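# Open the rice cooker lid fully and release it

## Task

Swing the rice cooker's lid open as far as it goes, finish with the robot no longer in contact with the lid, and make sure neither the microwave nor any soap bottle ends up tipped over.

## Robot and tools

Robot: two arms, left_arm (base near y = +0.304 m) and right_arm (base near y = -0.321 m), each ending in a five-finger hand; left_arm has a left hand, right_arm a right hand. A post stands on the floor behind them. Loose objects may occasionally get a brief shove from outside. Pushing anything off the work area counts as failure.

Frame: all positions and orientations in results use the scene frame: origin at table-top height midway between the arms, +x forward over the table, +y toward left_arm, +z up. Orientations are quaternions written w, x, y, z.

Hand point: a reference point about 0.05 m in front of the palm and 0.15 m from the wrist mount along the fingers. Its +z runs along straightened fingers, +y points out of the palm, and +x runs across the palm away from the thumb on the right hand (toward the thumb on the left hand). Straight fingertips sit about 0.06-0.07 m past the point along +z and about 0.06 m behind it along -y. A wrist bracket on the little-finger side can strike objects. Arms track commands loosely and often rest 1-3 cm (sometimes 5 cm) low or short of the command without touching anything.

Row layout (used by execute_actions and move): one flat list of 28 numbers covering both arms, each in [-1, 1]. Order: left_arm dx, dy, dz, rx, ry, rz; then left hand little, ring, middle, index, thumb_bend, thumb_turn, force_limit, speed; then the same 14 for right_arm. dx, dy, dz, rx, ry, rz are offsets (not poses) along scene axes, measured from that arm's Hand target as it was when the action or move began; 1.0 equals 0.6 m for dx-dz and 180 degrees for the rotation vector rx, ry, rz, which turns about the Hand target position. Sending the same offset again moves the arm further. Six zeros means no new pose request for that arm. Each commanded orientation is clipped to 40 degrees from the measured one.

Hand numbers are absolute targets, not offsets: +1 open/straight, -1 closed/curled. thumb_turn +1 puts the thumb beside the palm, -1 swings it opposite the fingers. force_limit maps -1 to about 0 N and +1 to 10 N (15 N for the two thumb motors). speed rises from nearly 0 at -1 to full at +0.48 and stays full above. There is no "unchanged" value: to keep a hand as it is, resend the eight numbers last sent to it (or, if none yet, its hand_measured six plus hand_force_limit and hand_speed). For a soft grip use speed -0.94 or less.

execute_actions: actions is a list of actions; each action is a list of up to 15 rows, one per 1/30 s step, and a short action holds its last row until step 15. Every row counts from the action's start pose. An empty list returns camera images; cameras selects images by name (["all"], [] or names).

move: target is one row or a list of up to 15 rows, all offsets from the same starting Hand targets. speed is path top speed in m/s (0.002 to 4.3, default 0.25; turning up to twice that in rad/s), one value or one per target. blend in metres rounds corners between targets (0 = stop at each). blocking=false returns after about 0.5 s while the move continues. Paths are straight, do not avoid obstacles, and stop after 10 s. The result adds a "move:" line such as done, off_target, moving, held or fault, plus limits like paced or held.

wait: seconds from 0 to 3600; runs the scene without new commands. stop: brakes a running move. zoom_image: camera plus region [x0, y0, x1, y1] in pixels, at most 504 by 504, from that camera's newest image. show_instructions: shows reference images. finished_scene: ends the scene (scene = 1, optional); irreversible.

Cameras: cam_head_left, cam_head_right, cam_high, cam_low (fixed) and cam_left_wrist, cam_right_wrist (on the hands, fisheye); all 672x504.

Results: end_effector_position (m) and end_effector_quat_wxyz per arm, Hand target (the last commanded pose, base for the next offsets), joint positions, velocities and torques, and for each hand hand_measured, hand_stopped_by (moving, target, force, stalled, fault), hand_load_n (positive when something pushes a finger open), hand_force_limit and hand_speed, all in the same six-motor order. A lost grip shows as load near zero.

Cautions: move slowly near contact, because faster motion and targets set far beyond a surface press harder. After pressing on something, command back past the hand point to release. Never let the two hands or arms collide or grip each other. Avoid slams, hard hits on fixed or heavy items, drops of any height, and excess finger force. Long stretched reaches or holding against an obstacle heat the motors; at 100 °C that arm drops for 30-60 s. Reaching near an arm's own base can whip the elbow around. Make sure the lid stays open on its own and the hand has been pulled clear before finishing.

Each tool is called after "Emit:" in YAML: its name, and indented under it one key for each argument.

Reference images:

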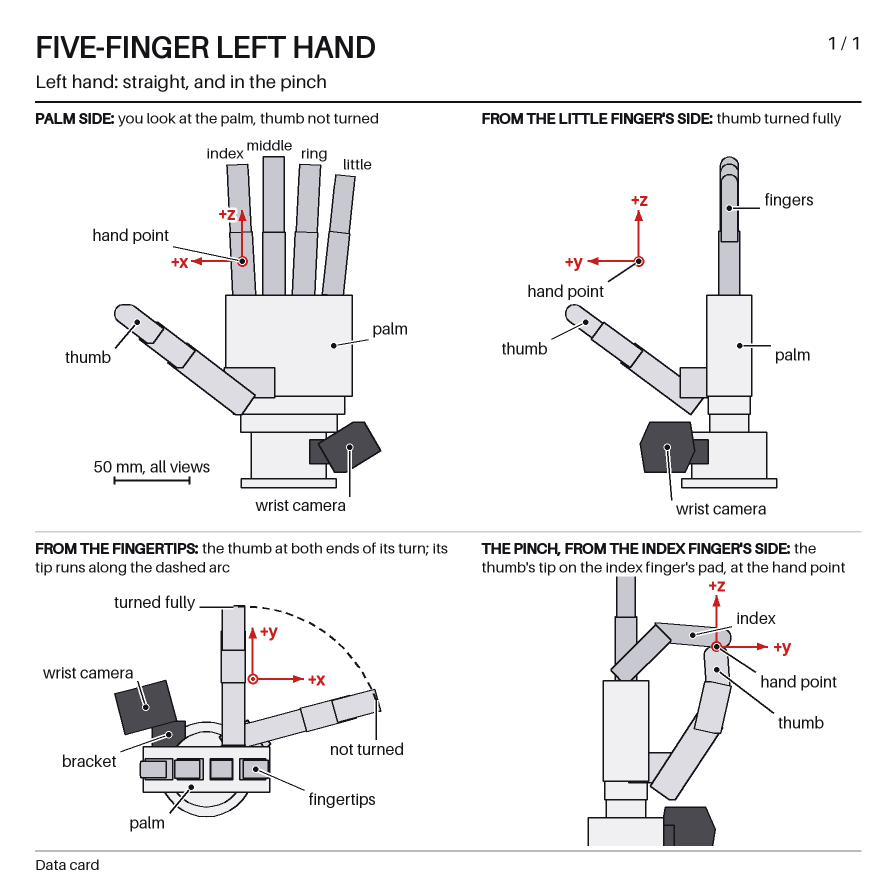

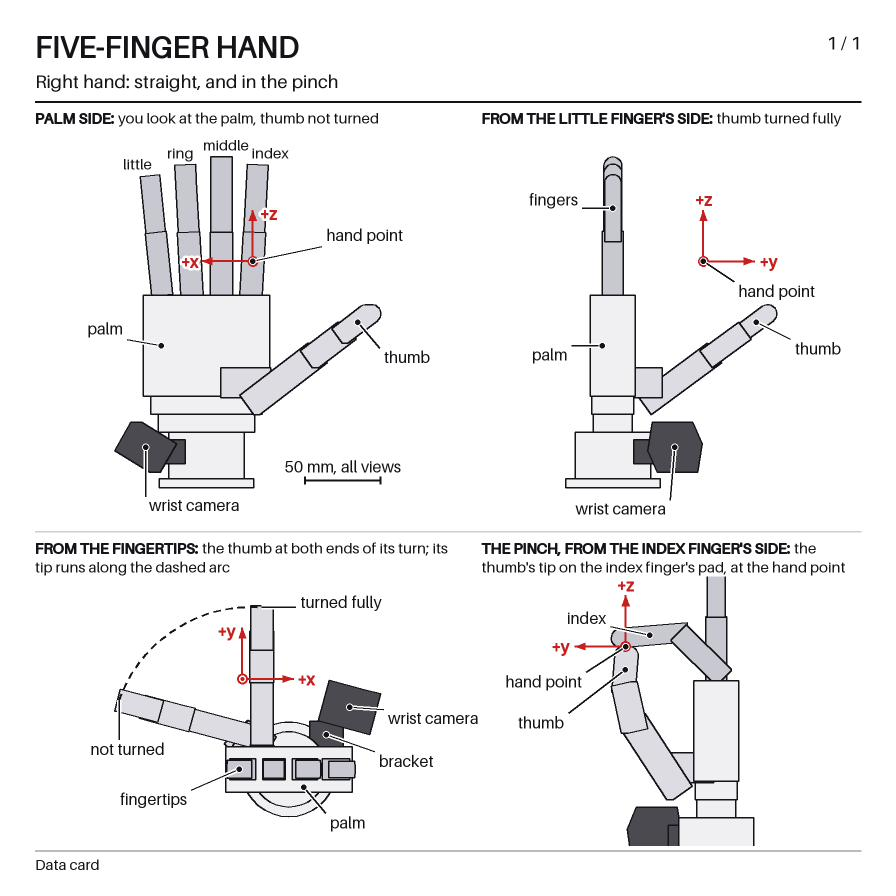

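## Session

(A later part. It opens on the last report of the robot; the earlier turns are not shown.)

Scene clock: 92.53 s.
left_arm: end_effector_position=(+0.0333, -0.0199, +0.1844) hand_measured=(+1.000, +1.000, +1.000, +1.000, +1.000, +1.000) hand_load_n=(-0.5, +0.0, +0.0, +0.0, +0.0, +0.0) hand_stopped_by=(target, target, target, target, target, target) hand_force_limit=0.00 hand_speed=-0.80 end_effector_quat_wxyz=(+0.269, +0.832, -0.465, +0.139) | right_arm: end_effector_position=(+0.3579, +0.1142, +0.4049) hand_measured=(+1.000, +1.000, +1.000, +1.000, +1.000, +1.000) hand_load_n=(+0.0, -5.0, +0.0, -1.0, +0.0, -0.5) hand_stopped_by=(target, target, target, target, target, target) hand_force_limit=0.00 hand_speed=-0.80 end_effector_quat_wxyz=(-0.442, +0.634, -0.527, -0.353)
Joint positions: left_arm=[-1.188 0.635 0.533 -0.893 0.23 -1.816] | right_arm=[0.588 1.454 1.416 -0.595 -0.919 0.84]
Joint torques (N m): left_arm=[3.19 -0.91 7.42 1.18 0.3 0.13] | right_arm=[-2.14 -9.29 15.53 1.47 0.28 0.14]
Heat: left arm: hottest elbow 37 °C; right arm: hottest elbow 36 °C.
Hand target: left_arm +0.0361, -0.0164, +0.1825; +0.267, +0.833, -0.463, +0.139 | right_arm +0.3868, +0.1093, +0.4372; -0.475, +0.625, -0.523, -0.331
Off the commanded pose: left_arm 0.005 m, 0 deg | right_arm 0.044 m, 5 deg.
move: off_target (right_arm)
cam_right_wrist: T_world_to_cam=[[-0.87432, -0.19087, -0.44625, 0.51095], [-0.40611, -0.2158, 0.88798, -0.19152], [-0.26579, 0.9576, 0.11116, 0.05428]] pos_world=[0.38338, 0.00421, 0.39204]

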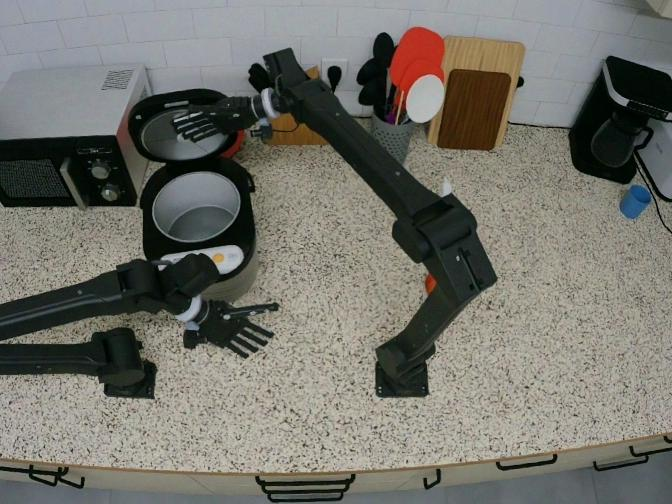

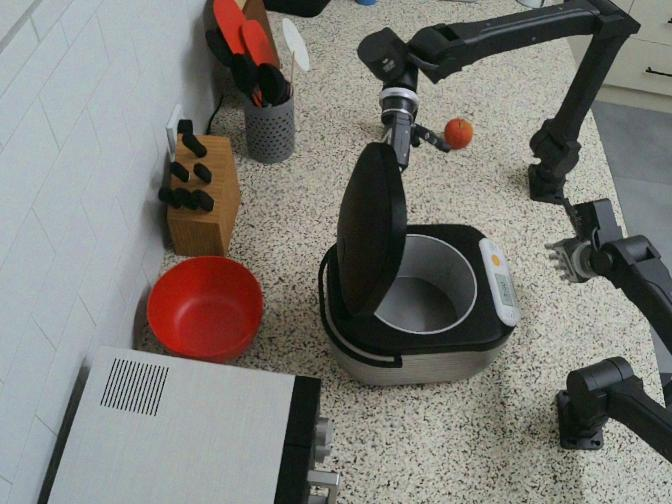

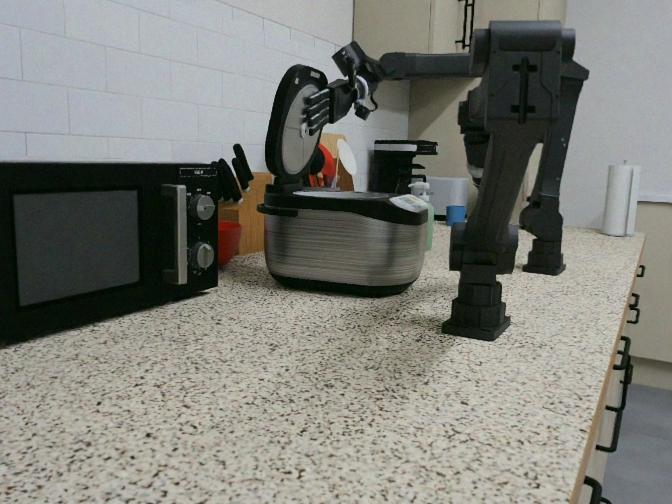

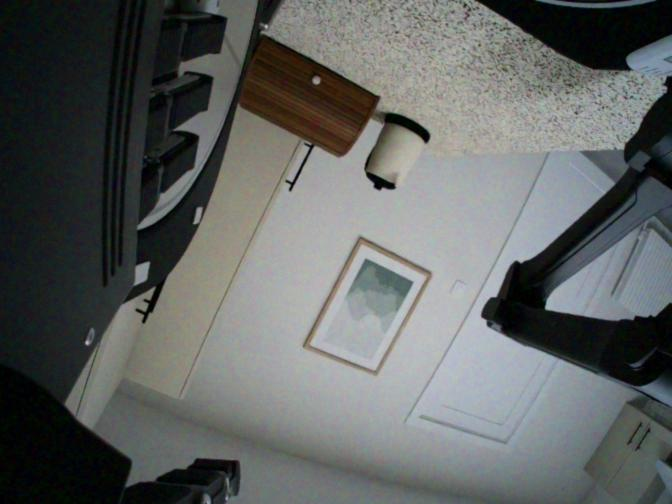

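Emit:
move:
  target:
    - [0,0,0,0,0,0,1,1,1,1,1,1,0,-0.8,0.055,0.0,0.03,0,0.06,0,1,1,1,1,1,1,0,-0.8]
  speed: 0.06
  cameras: ["cam_head_right","cam_high","cam_low","cam_right_wrist"]

Emit:
zoom_image:
  camera: "cam_low"
  region: [220, 30, 440, 250]

Scene clock: 96.03 s.
left_arm: end_effector_position=(+0.0333, -0.0199, +0.1844) hand_measured=(+1.000, +1.000, +1.000, +1.000, +1.000, +1.000) hand_load_n=(+0.0, +0.0, +0.0, +0.5, -0.5, +0.0) hand_stopped_by=(target, target, target, target, target, target) hand_force_limit=0.00 hand_speed=-0.80 end_effector_quat_wxyz=(+0.269, +0.832, -0.465, +0.139) | right_arm: end_effector_position=(+0.3964, +0.1153, +0.4286) hand_measured=(+1.000, +1.000, +1.000, +1.000, +1.000, +1.000) hand_load_n=(+0.0, +0.0, -1.5, -2.5, +0.0, +0.0) hand_stopped_by=(target, target, target, target, target, target) hand_force_limit=0.00 hand_speed=-0.80 end_effector_quat_wxyz=(-0.400, +0.600, -0.564, -0.401)
Joint positions: left_arm=[-1.188 0.635 0.533 -0.893 0.23 -1.816] | right_arm=[0.546 1.565 1.586 -0.735 -0.993 0.913]
Joint torques (N m): left_arm=[3.19 -0.85 7.41 1.17 0.31 0.14] | right_arm=[-1.79 -10.46 14.8 1.28 -0.07 0.31]
Heat: left arm: hottest elbow 37 °C; right arm: hottest elbow 37 °C.
Hand target: left_arm +0.0361, -0.0164, +0.1825; +0.267, +0.833, -0.463, +0.139 | right_arm +0.4199, +0.1093, +0.4551; -0.424, +0.592, -0.566, -0.388
Off the commanded pose: left_arm 0.005 m, 0 deg | right_arm 0.036 m, 3 deg.
move: off_target (right_arm)
cam_right_wrist: T_world_to_cam=[[-0.93623, -0.18165, -0.30079, 0.51649], [-0.26111, -0.21319, 0.94147, -0.27747], [-0.23514, 0.95998, 0.15217, 0.03077]] pos_world=[0.41834, 0.00512, 0.4119]

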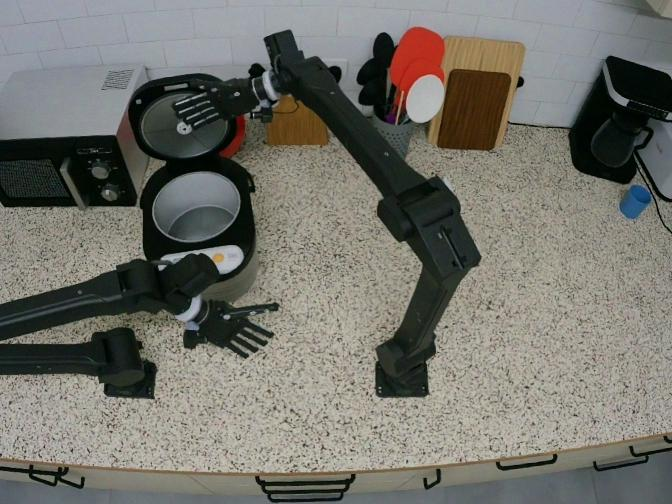

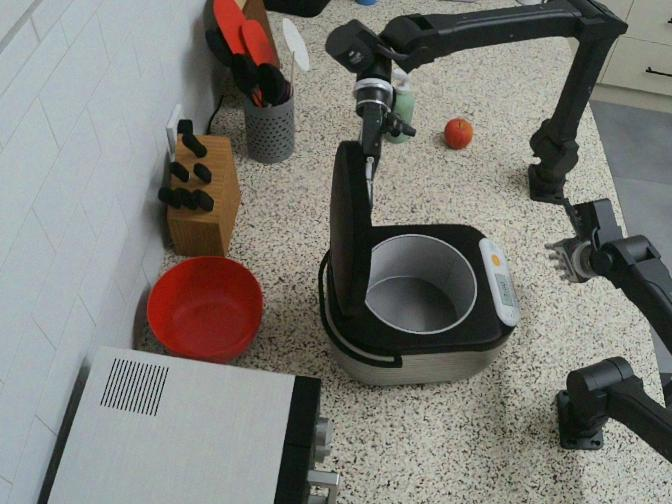

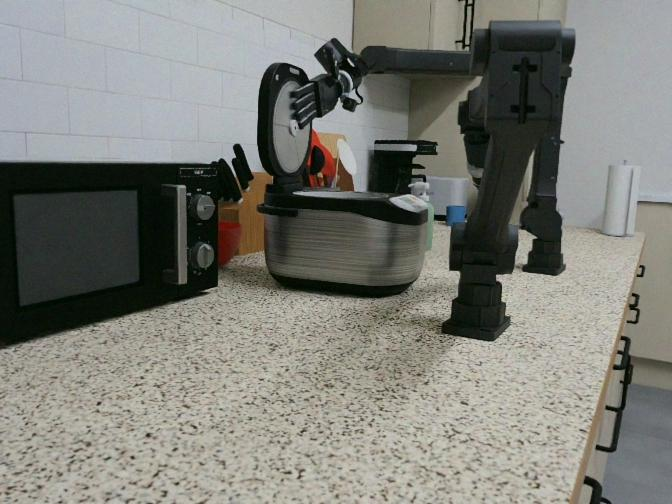

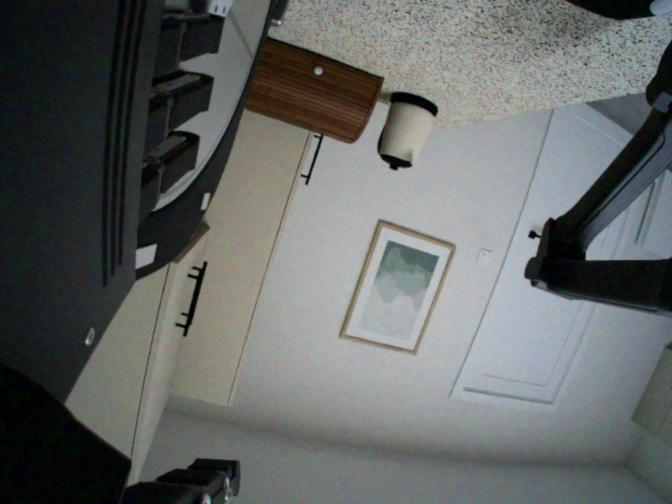

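Scaled by 2.291 from the camera's image (finer frame: 960x720).

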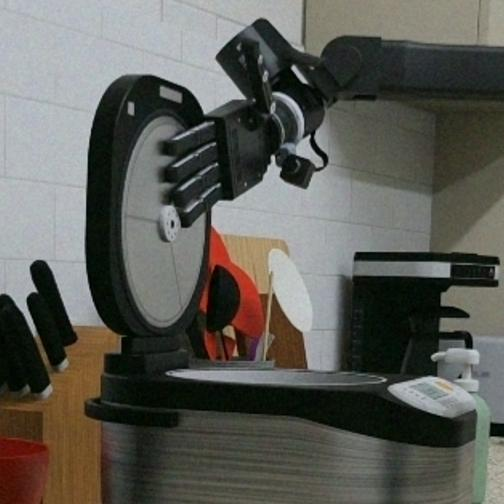

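Emit:
move:
  target:
    - [0,0,0,0,0,0,1,1,1,1,1,1,0,-0.8,0.055,0.0,0.015,0,0.05,0,1,1,1,1,1,1,0,-0.8]
  speed: 0.06
  cameras: ["cam_head_right","cam_high","cam_low","cam_right_wrist"]

Emit:
zoom_image:
  camera: "cam_low"
  region: [220, 30, 440, 250]

Scene clock: 98.93 s.
left_arm: end_effector_position=(+0.0333, -0.0199, +0.1844) hand_measured=(+1.000, +1.000, +1.000, +1.000, +1.000, +1.000) hand_load_n=(+0.0, +0.0, +0.0, +0.0, +0.0, +0.0) hand_stopped_by=(target, target, target, target, target, target) hand_force_limit=0.00 hand_speed=-0.80 end_effector_quat_wxyz=(+0.269, +0.832, -0.465, +0.139) | right_arm: end_effector_position=(+0.4298, +0.1176, +0.4419) hand_measured=(+1.000, +1.000, +1.000, +1.000, +1.000, +1.000) hand_load_n=(+0.0, +0.0, -1.5, -2.0, +0.0, +0.0) hand_stopped_by=(target, target, target, target, target, target) hand_force_limit=0.00 hand_speed=-0.80 end_effector_quat_wxyz=(-0.357, +0.567, -0.594, -0.445)
Joint positions: left_arm=[-1.188 0.635 0.533 -0.893 0.23 -1.816] | right_arm=[0.517 1.672 1.737 -0.861 -1.059 0.975]
Joint torques (N m): left_arm=[3.14 -0.91 7.42 1.18 0.31 0.13] | right_arm=[-1.85 -11.4 14.42 1.01 -0.17 0.29]
Heat: left arm: hottest elbow 37 °C; right arm: hottest elbow 37 °C.
Hand target: left_arm +0.0361, -0.0164, +0.1825; +0.267, +0.833, -0.463, +0.139 | right_arm +0.4528, +0.1093, +0.4642; -0.378, +0.559, -0.597, -0.433
Off the commanded pose: left_arm 0.005 m, 0 deg | right_arm 0.033 m, 3 deg.
move: off_target (right_arm)
cam_right_wrist: T_world_to_cam=[[-0.97159, -0.17919, -0.15458, 0.50247], [-0.11534, -0.21183, 0.97048, -0.35646], [-0.20664, 0.96074, 0.18515, 0.00739]] pos_world=[0.44861, 0.00743, 0.42224]

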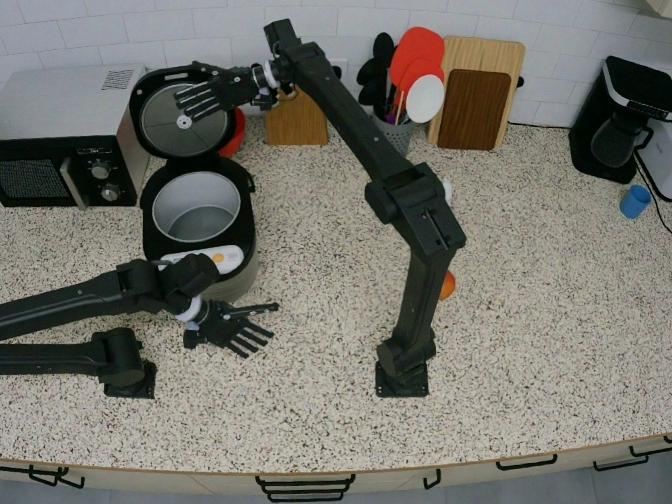

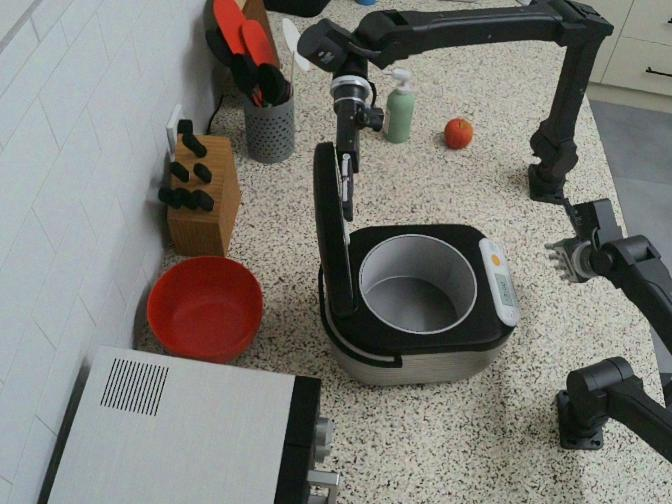

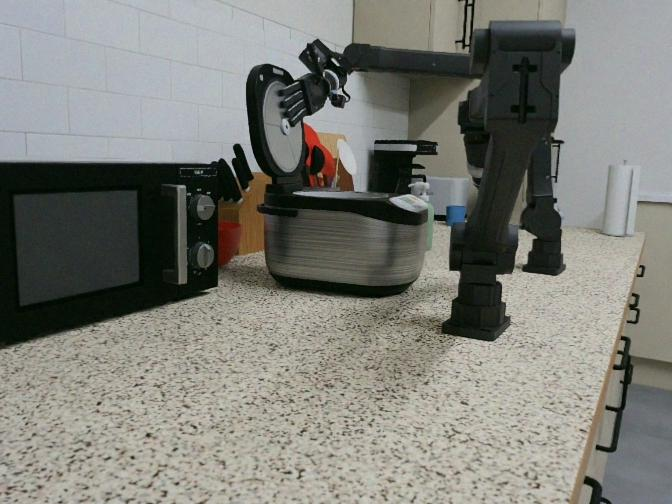

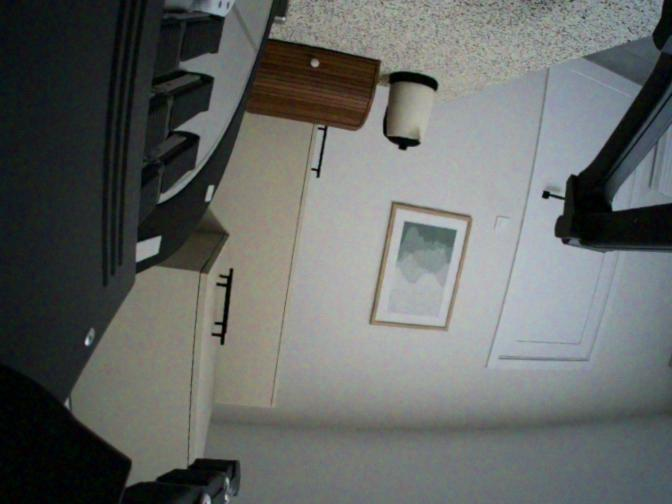

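Scaled by 2.291 from the camera's image (finer frame: 960x720).

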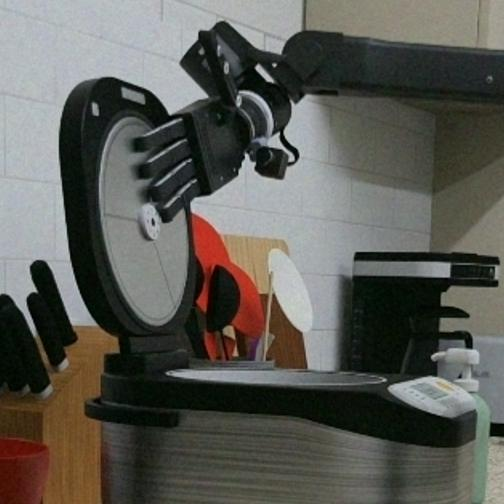

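Emit:
move:
  target:
    - [0,0,0,0,0,0,1,1,1,1,1,1,0,-0.8,0.055,0.0,0.01,0,0.044,0,1,1,1,1,1,1,0,-0.8]
  speed: 0.06
  cameras: ["cam_head_right","cam_high","cam_low","cam_right_wrist"]

Emit:
zoom_image:
  camera: "cam_low"
  region: [220, 30, 440, 250]

Scene clock: 102.30 s.
left_arm: end_effector_position=(+0.0333, -0.0199, +0.1844) hand_measured=(+1.000, +1.000, +1.000, +1.000, +1.000, +1.000) hand_load_n=(+0.0, +0.0, +0.0, +0.0, +0.0, +0.0) hand_stopped_by=(target, target, target, target, target, target) hand_force_limit=0.00 hand_speed=-0.80 end_effector_quat_wxyz=(+0.269, +0.832, -0.465, +0.139) | right_arm: end_effector_position=(+0.4558, +0.1194, +0.4547) hand_measured=(+1.000, +1.000, +1.000, +1.000, +1.000, +1.000) hand_load_n=(+0.0, +0.0, +0.0, -2.5, +0.0, +0.0) hand_stopped_by=(target, target, target, target, target, target) hand_force_limit=0.00 hand_speed=-0.80 end_effector_quat_wxyz=(-0.317, +0.541, -0.611, -0.482)
Joint positions: left_arm=[-1.188 0.635 0.533 -0.893 0.23 -1.816] | right_arm=[0.497 1.77 1.885 -0.993 -1.123 1.008]
Joint torques (N m): left_arm=[3.14 -1.03 7.42 1.17 0.3 0.14] | right_arm=[-2.26 -11.69 14.34 1.09 -0.03 0.44]
Heat: left arm: hottest elbow 37 °C; right arm: hottest elbow 37 °C.
Hand target: left_arm +0.0361, -0.0164, +0.1825; +0.267, +0.833, -0.463, +0.139 | right_arm +0.4858, +0.1092, +0.4702; +0.336, -0.528, +0.622, +0.471
Off the commanded pose: left_arm 0.005 m, 0 deg | right_arm 0.035 m, 3 deg.
move: off_target (right_arm)
cam_right_wrist: T_world_to_cam=[[-0.98122, -0.18997, -0.03335, 0.48062], [0.00855, -0.21557, 0.97645, -0.42417], [-0.19269, 0.95783, 0.21314, -0.01007]] pos_world=[0.47328, 0.00951, 0.43235]

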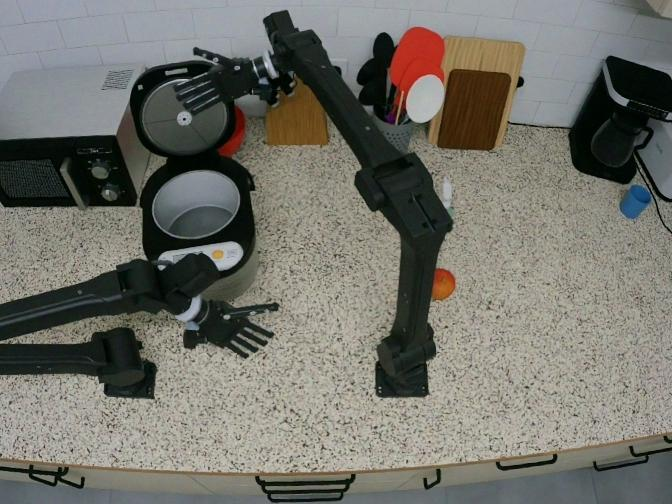

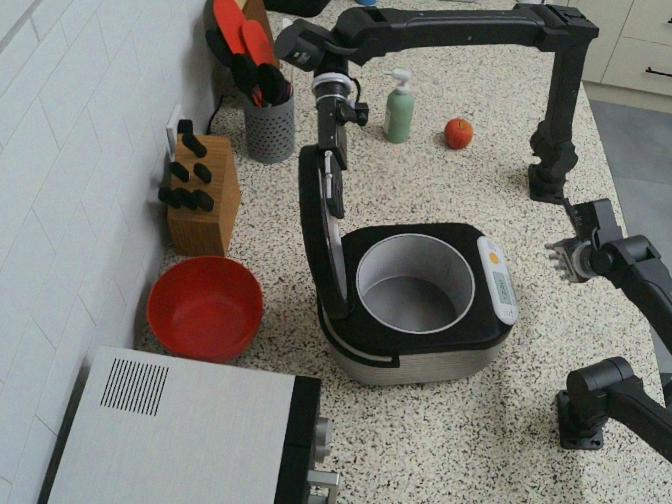

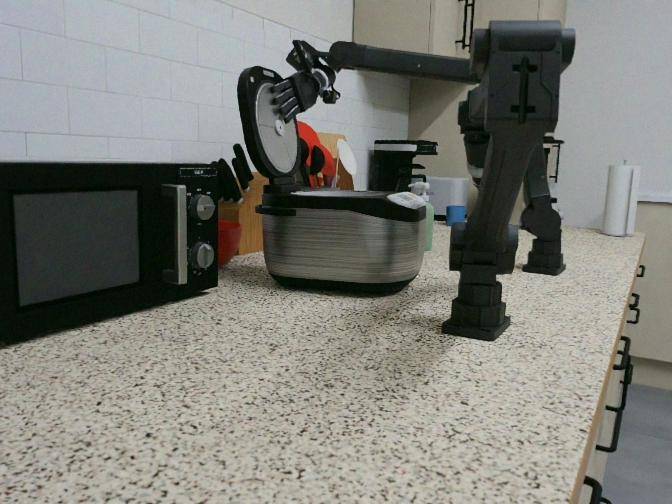

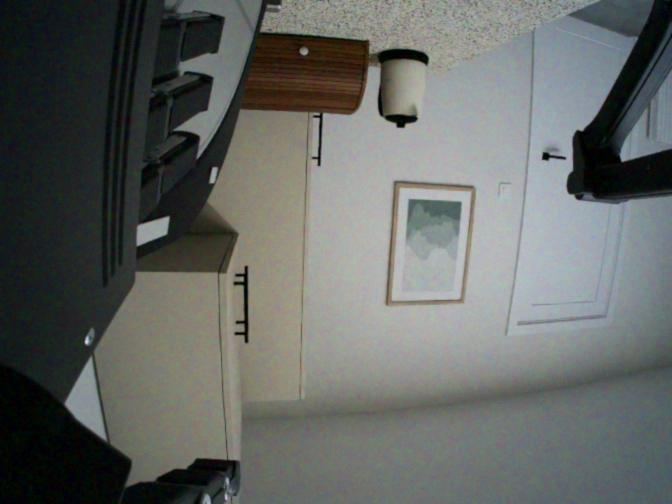

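Scaled by 2.291 from the camera's image (finer frame: 960x720).

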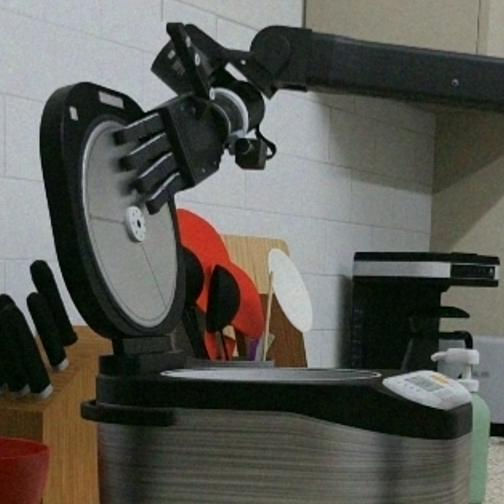

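Emit:
move:
  target:
    - [0,0,0,0,0,0,1,1,1,1,1,1,0,-0.8,-0.07,0.0,0,0,0,0,1,1,1,1,1,1,0,-0.8]
  speed: 0.04
  cameras: ["cam_head_right","cam_high","cam_low","cam_right_wrist"]

Emit:
zoom_image:
  camera: "cam_low"
  region: [220, 30, 440, 250]

Scene clock: 105.57 s.
left_arm: end_effector_position=(+0.0333, -0.0199, +0.1844) hand_measured=(+1.000, +1.000, +1.000, +1.000, +1.000, +1.000) hand_load_n=(+0.0, +0.0, +0.0, +0.0, +0.0, -0.5) hand_stopped_by=(target, target, target, target, target, target) hand_force_limit=0.00 hand_speed=-0.80 end_effector_quat_wxyz=(+0.269, +0.832, -0.465, +0.139) | right_arm: end_effector_position=(+0.4427, +0.1139, +0.4595) hand_measured=(+1.000, +1.000, +1.000, +1.000, +1.000, +1.000) hand_load_n=(+0.0, +0.0, +0.0, -1.0, +0.0, -0.5) hand_stopped_by=(target, target, target, target, target, target) hand_force_limit=0.00 hand_speed=-0.80 end_effector_quat_wxyz=(+0.322, -0.529, +0.624, +0.477)
Joint positions: left_arm=[-1.188 0.635 0.533 -0.893 0.23 -1.816] | right_arm=[0.499 1.703 1.803 -0.934 -1.096 1.07]
Joint torques (N m): left_arm=[3.14 -0.97 7.42 1.17 0.3 0.13] | right_arm=[-0.15 -13.8 9.51 1.89 -0.25 0.23]
Heat: left arm: hottest elbow 37 °C; right arm: hottest elbow 37 °C.
Hand target: left_arm +0.0361, -0.0164, +0.1825; +0.267, +0.833, -0.463, +0.139 | right_arm +0.4439, +0.1093, +0.4700; +0.336, -0.528, +0.622, +0.471
Off the commanded pose: left_arm 0.005 m, 0 deg | right_arm 0.012 m, 2 deg.
move: off_target (right_arm)
cam_right_wrist: T_world_to_cam=[[-0.98774, -0.1542, -0.02409, 0.46145], [0.00883, -0.20932, 0.97781, -0.43141], [-0.15582, 0.96561, 0.20811, -0.02309]] pos_world=[0.45601, 0.00315, 0.43775]

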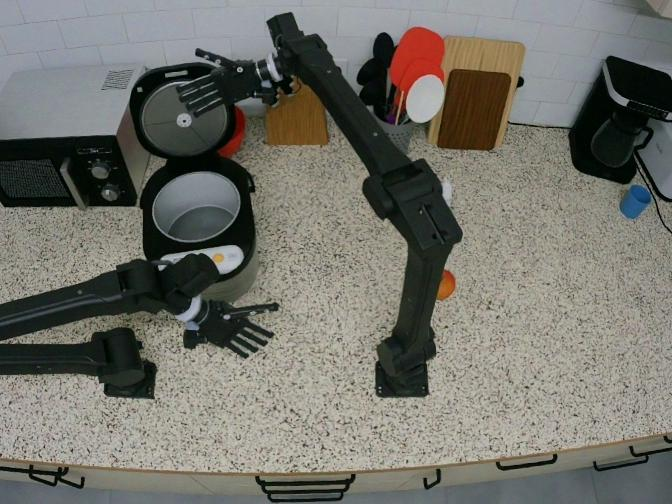

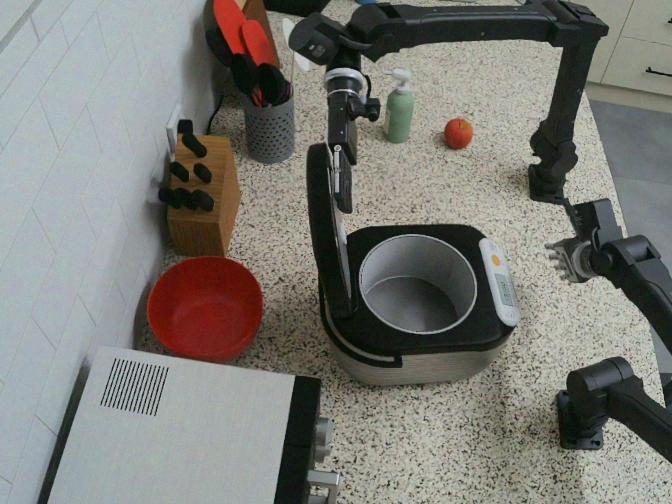

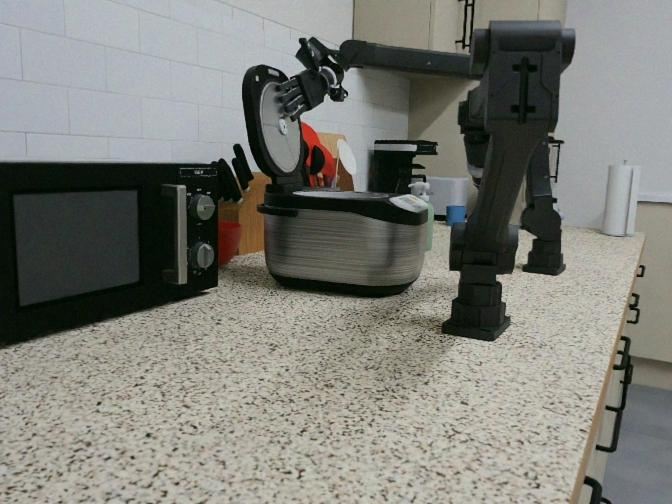

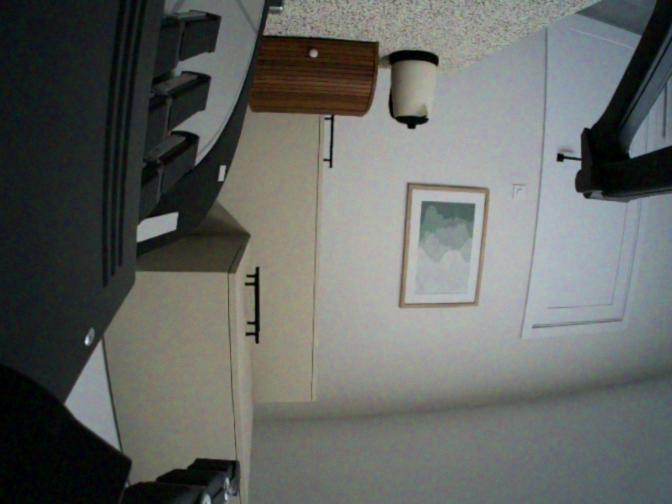

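Scaled by 2.291 from the camera's image (finer frame: 960x720).

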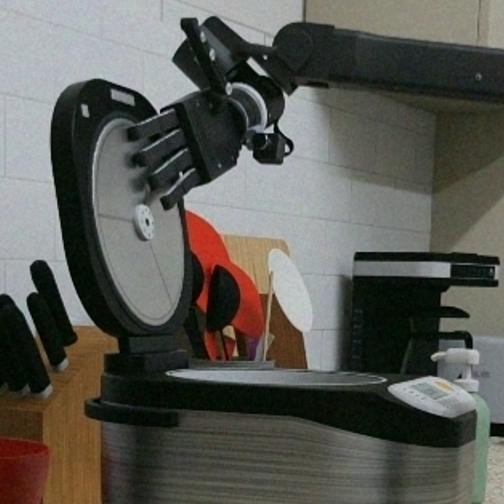

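Emit:
move:
  target:
    - [0,0,0,0,0,0,1,1,1,1,1,1,0,-0.8,-0.1,0.0,0,0,0,0,1,1,1,1,1,1,0,-0.8]
  speed: 0.05
  cameras: ["cam_head_right","cam_high","cam_low"]

Emit:
zoom_image:
  camera: "cam_low"
  region: [220, 30, 440, 250]

Scene clock: 108.20 s.
left_arm: end_effector_position=(+0.0333, -0.0199, +0.1844) hand_measured=(+1.000, +1.000, +1.000, +1.000, +1.000, +1.000) hand_load_n=(+0.0, +0.0, +0.0, +0.0, +0.0, +0.0) hand_stopped_by=(target, target, target, target, target, target) hand_force_limit=0.00 hand_speed=-0.80 end_effector_quat_wxyz=(+0.269, +0.832, -0.465, +0.139) | right_arm: end_effector_position=(+0.3894, +0.1081, +0.4596) hand_measured=(+1.000, +1.000, +1.000, +1.000, +1.000, +1.000) hand_load_n=(+0.0, +0.0, +0.0, +0.0, +0.0, +0.0) hand_stopped_by=(target, target, target, target, target, target) hand_force_limit=0.00 hand_speed=-0.80 end_effector_quat_wxyz=(+0.324, -0.524, +0.630, +0.473)
Joint positions: left_arm=[-1.188 0.635 0.533 -0.893 0.23 -1.816] | right_arm=[0.534 1.546 1.604 -0.828 -1.057 1.145]
Joint torques (N m): left_arm=[3.19 -0.97 7.43 1.18 0.3 0.13] | right_arm=[0.91 -11.99 9.63 1.95 -0.35 0.18]
Heat: left arm: hottest elbow 37 °C; right arm: hottest elbow 37 °C.
Hand target: left_arm +0.0361, -0.0164, +0.1825; +0.267, +0.833, -0.463, +0.139 | right_arm +0.3840, +0.1092, +0.4700; +0.336, -0.528, +0.622, +0.471
Off the commanded pose: left_arm 0.005 m, 0 deg | right_arm 0.012 m, 2 deg.
move: off_target (right_arm)

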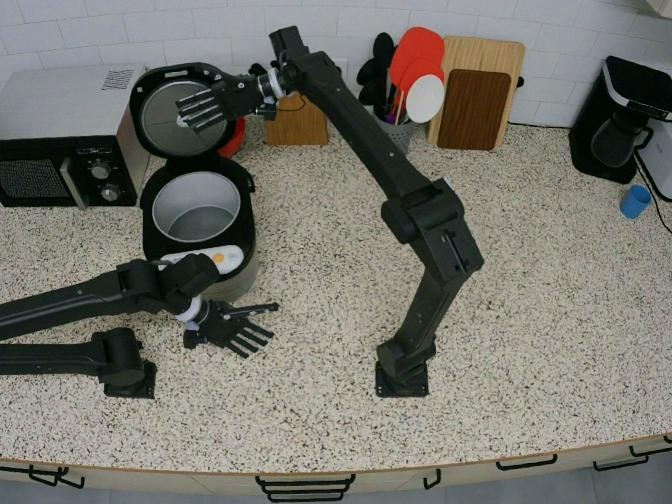

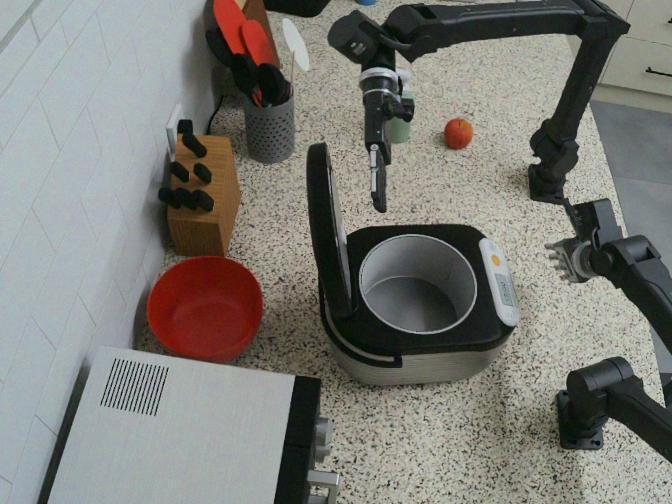

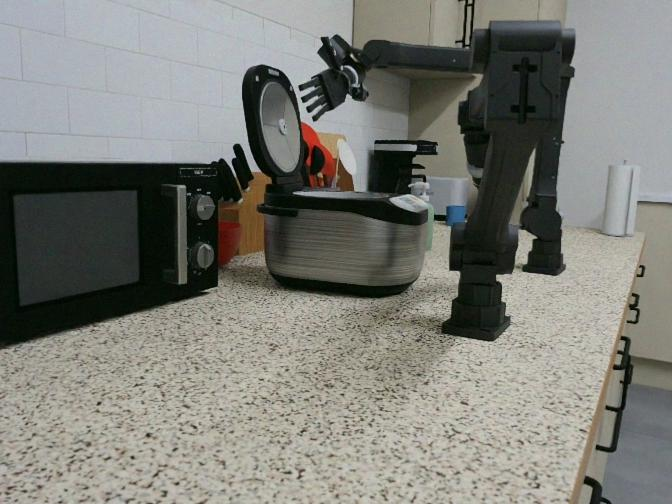

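Scaled by 2.291 from the camera's image (finer frame: 960x720).

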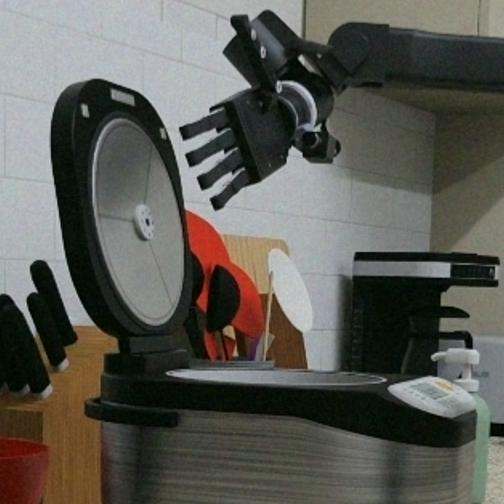

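Emit:
finished_scene:

The scene is finished: the task was done.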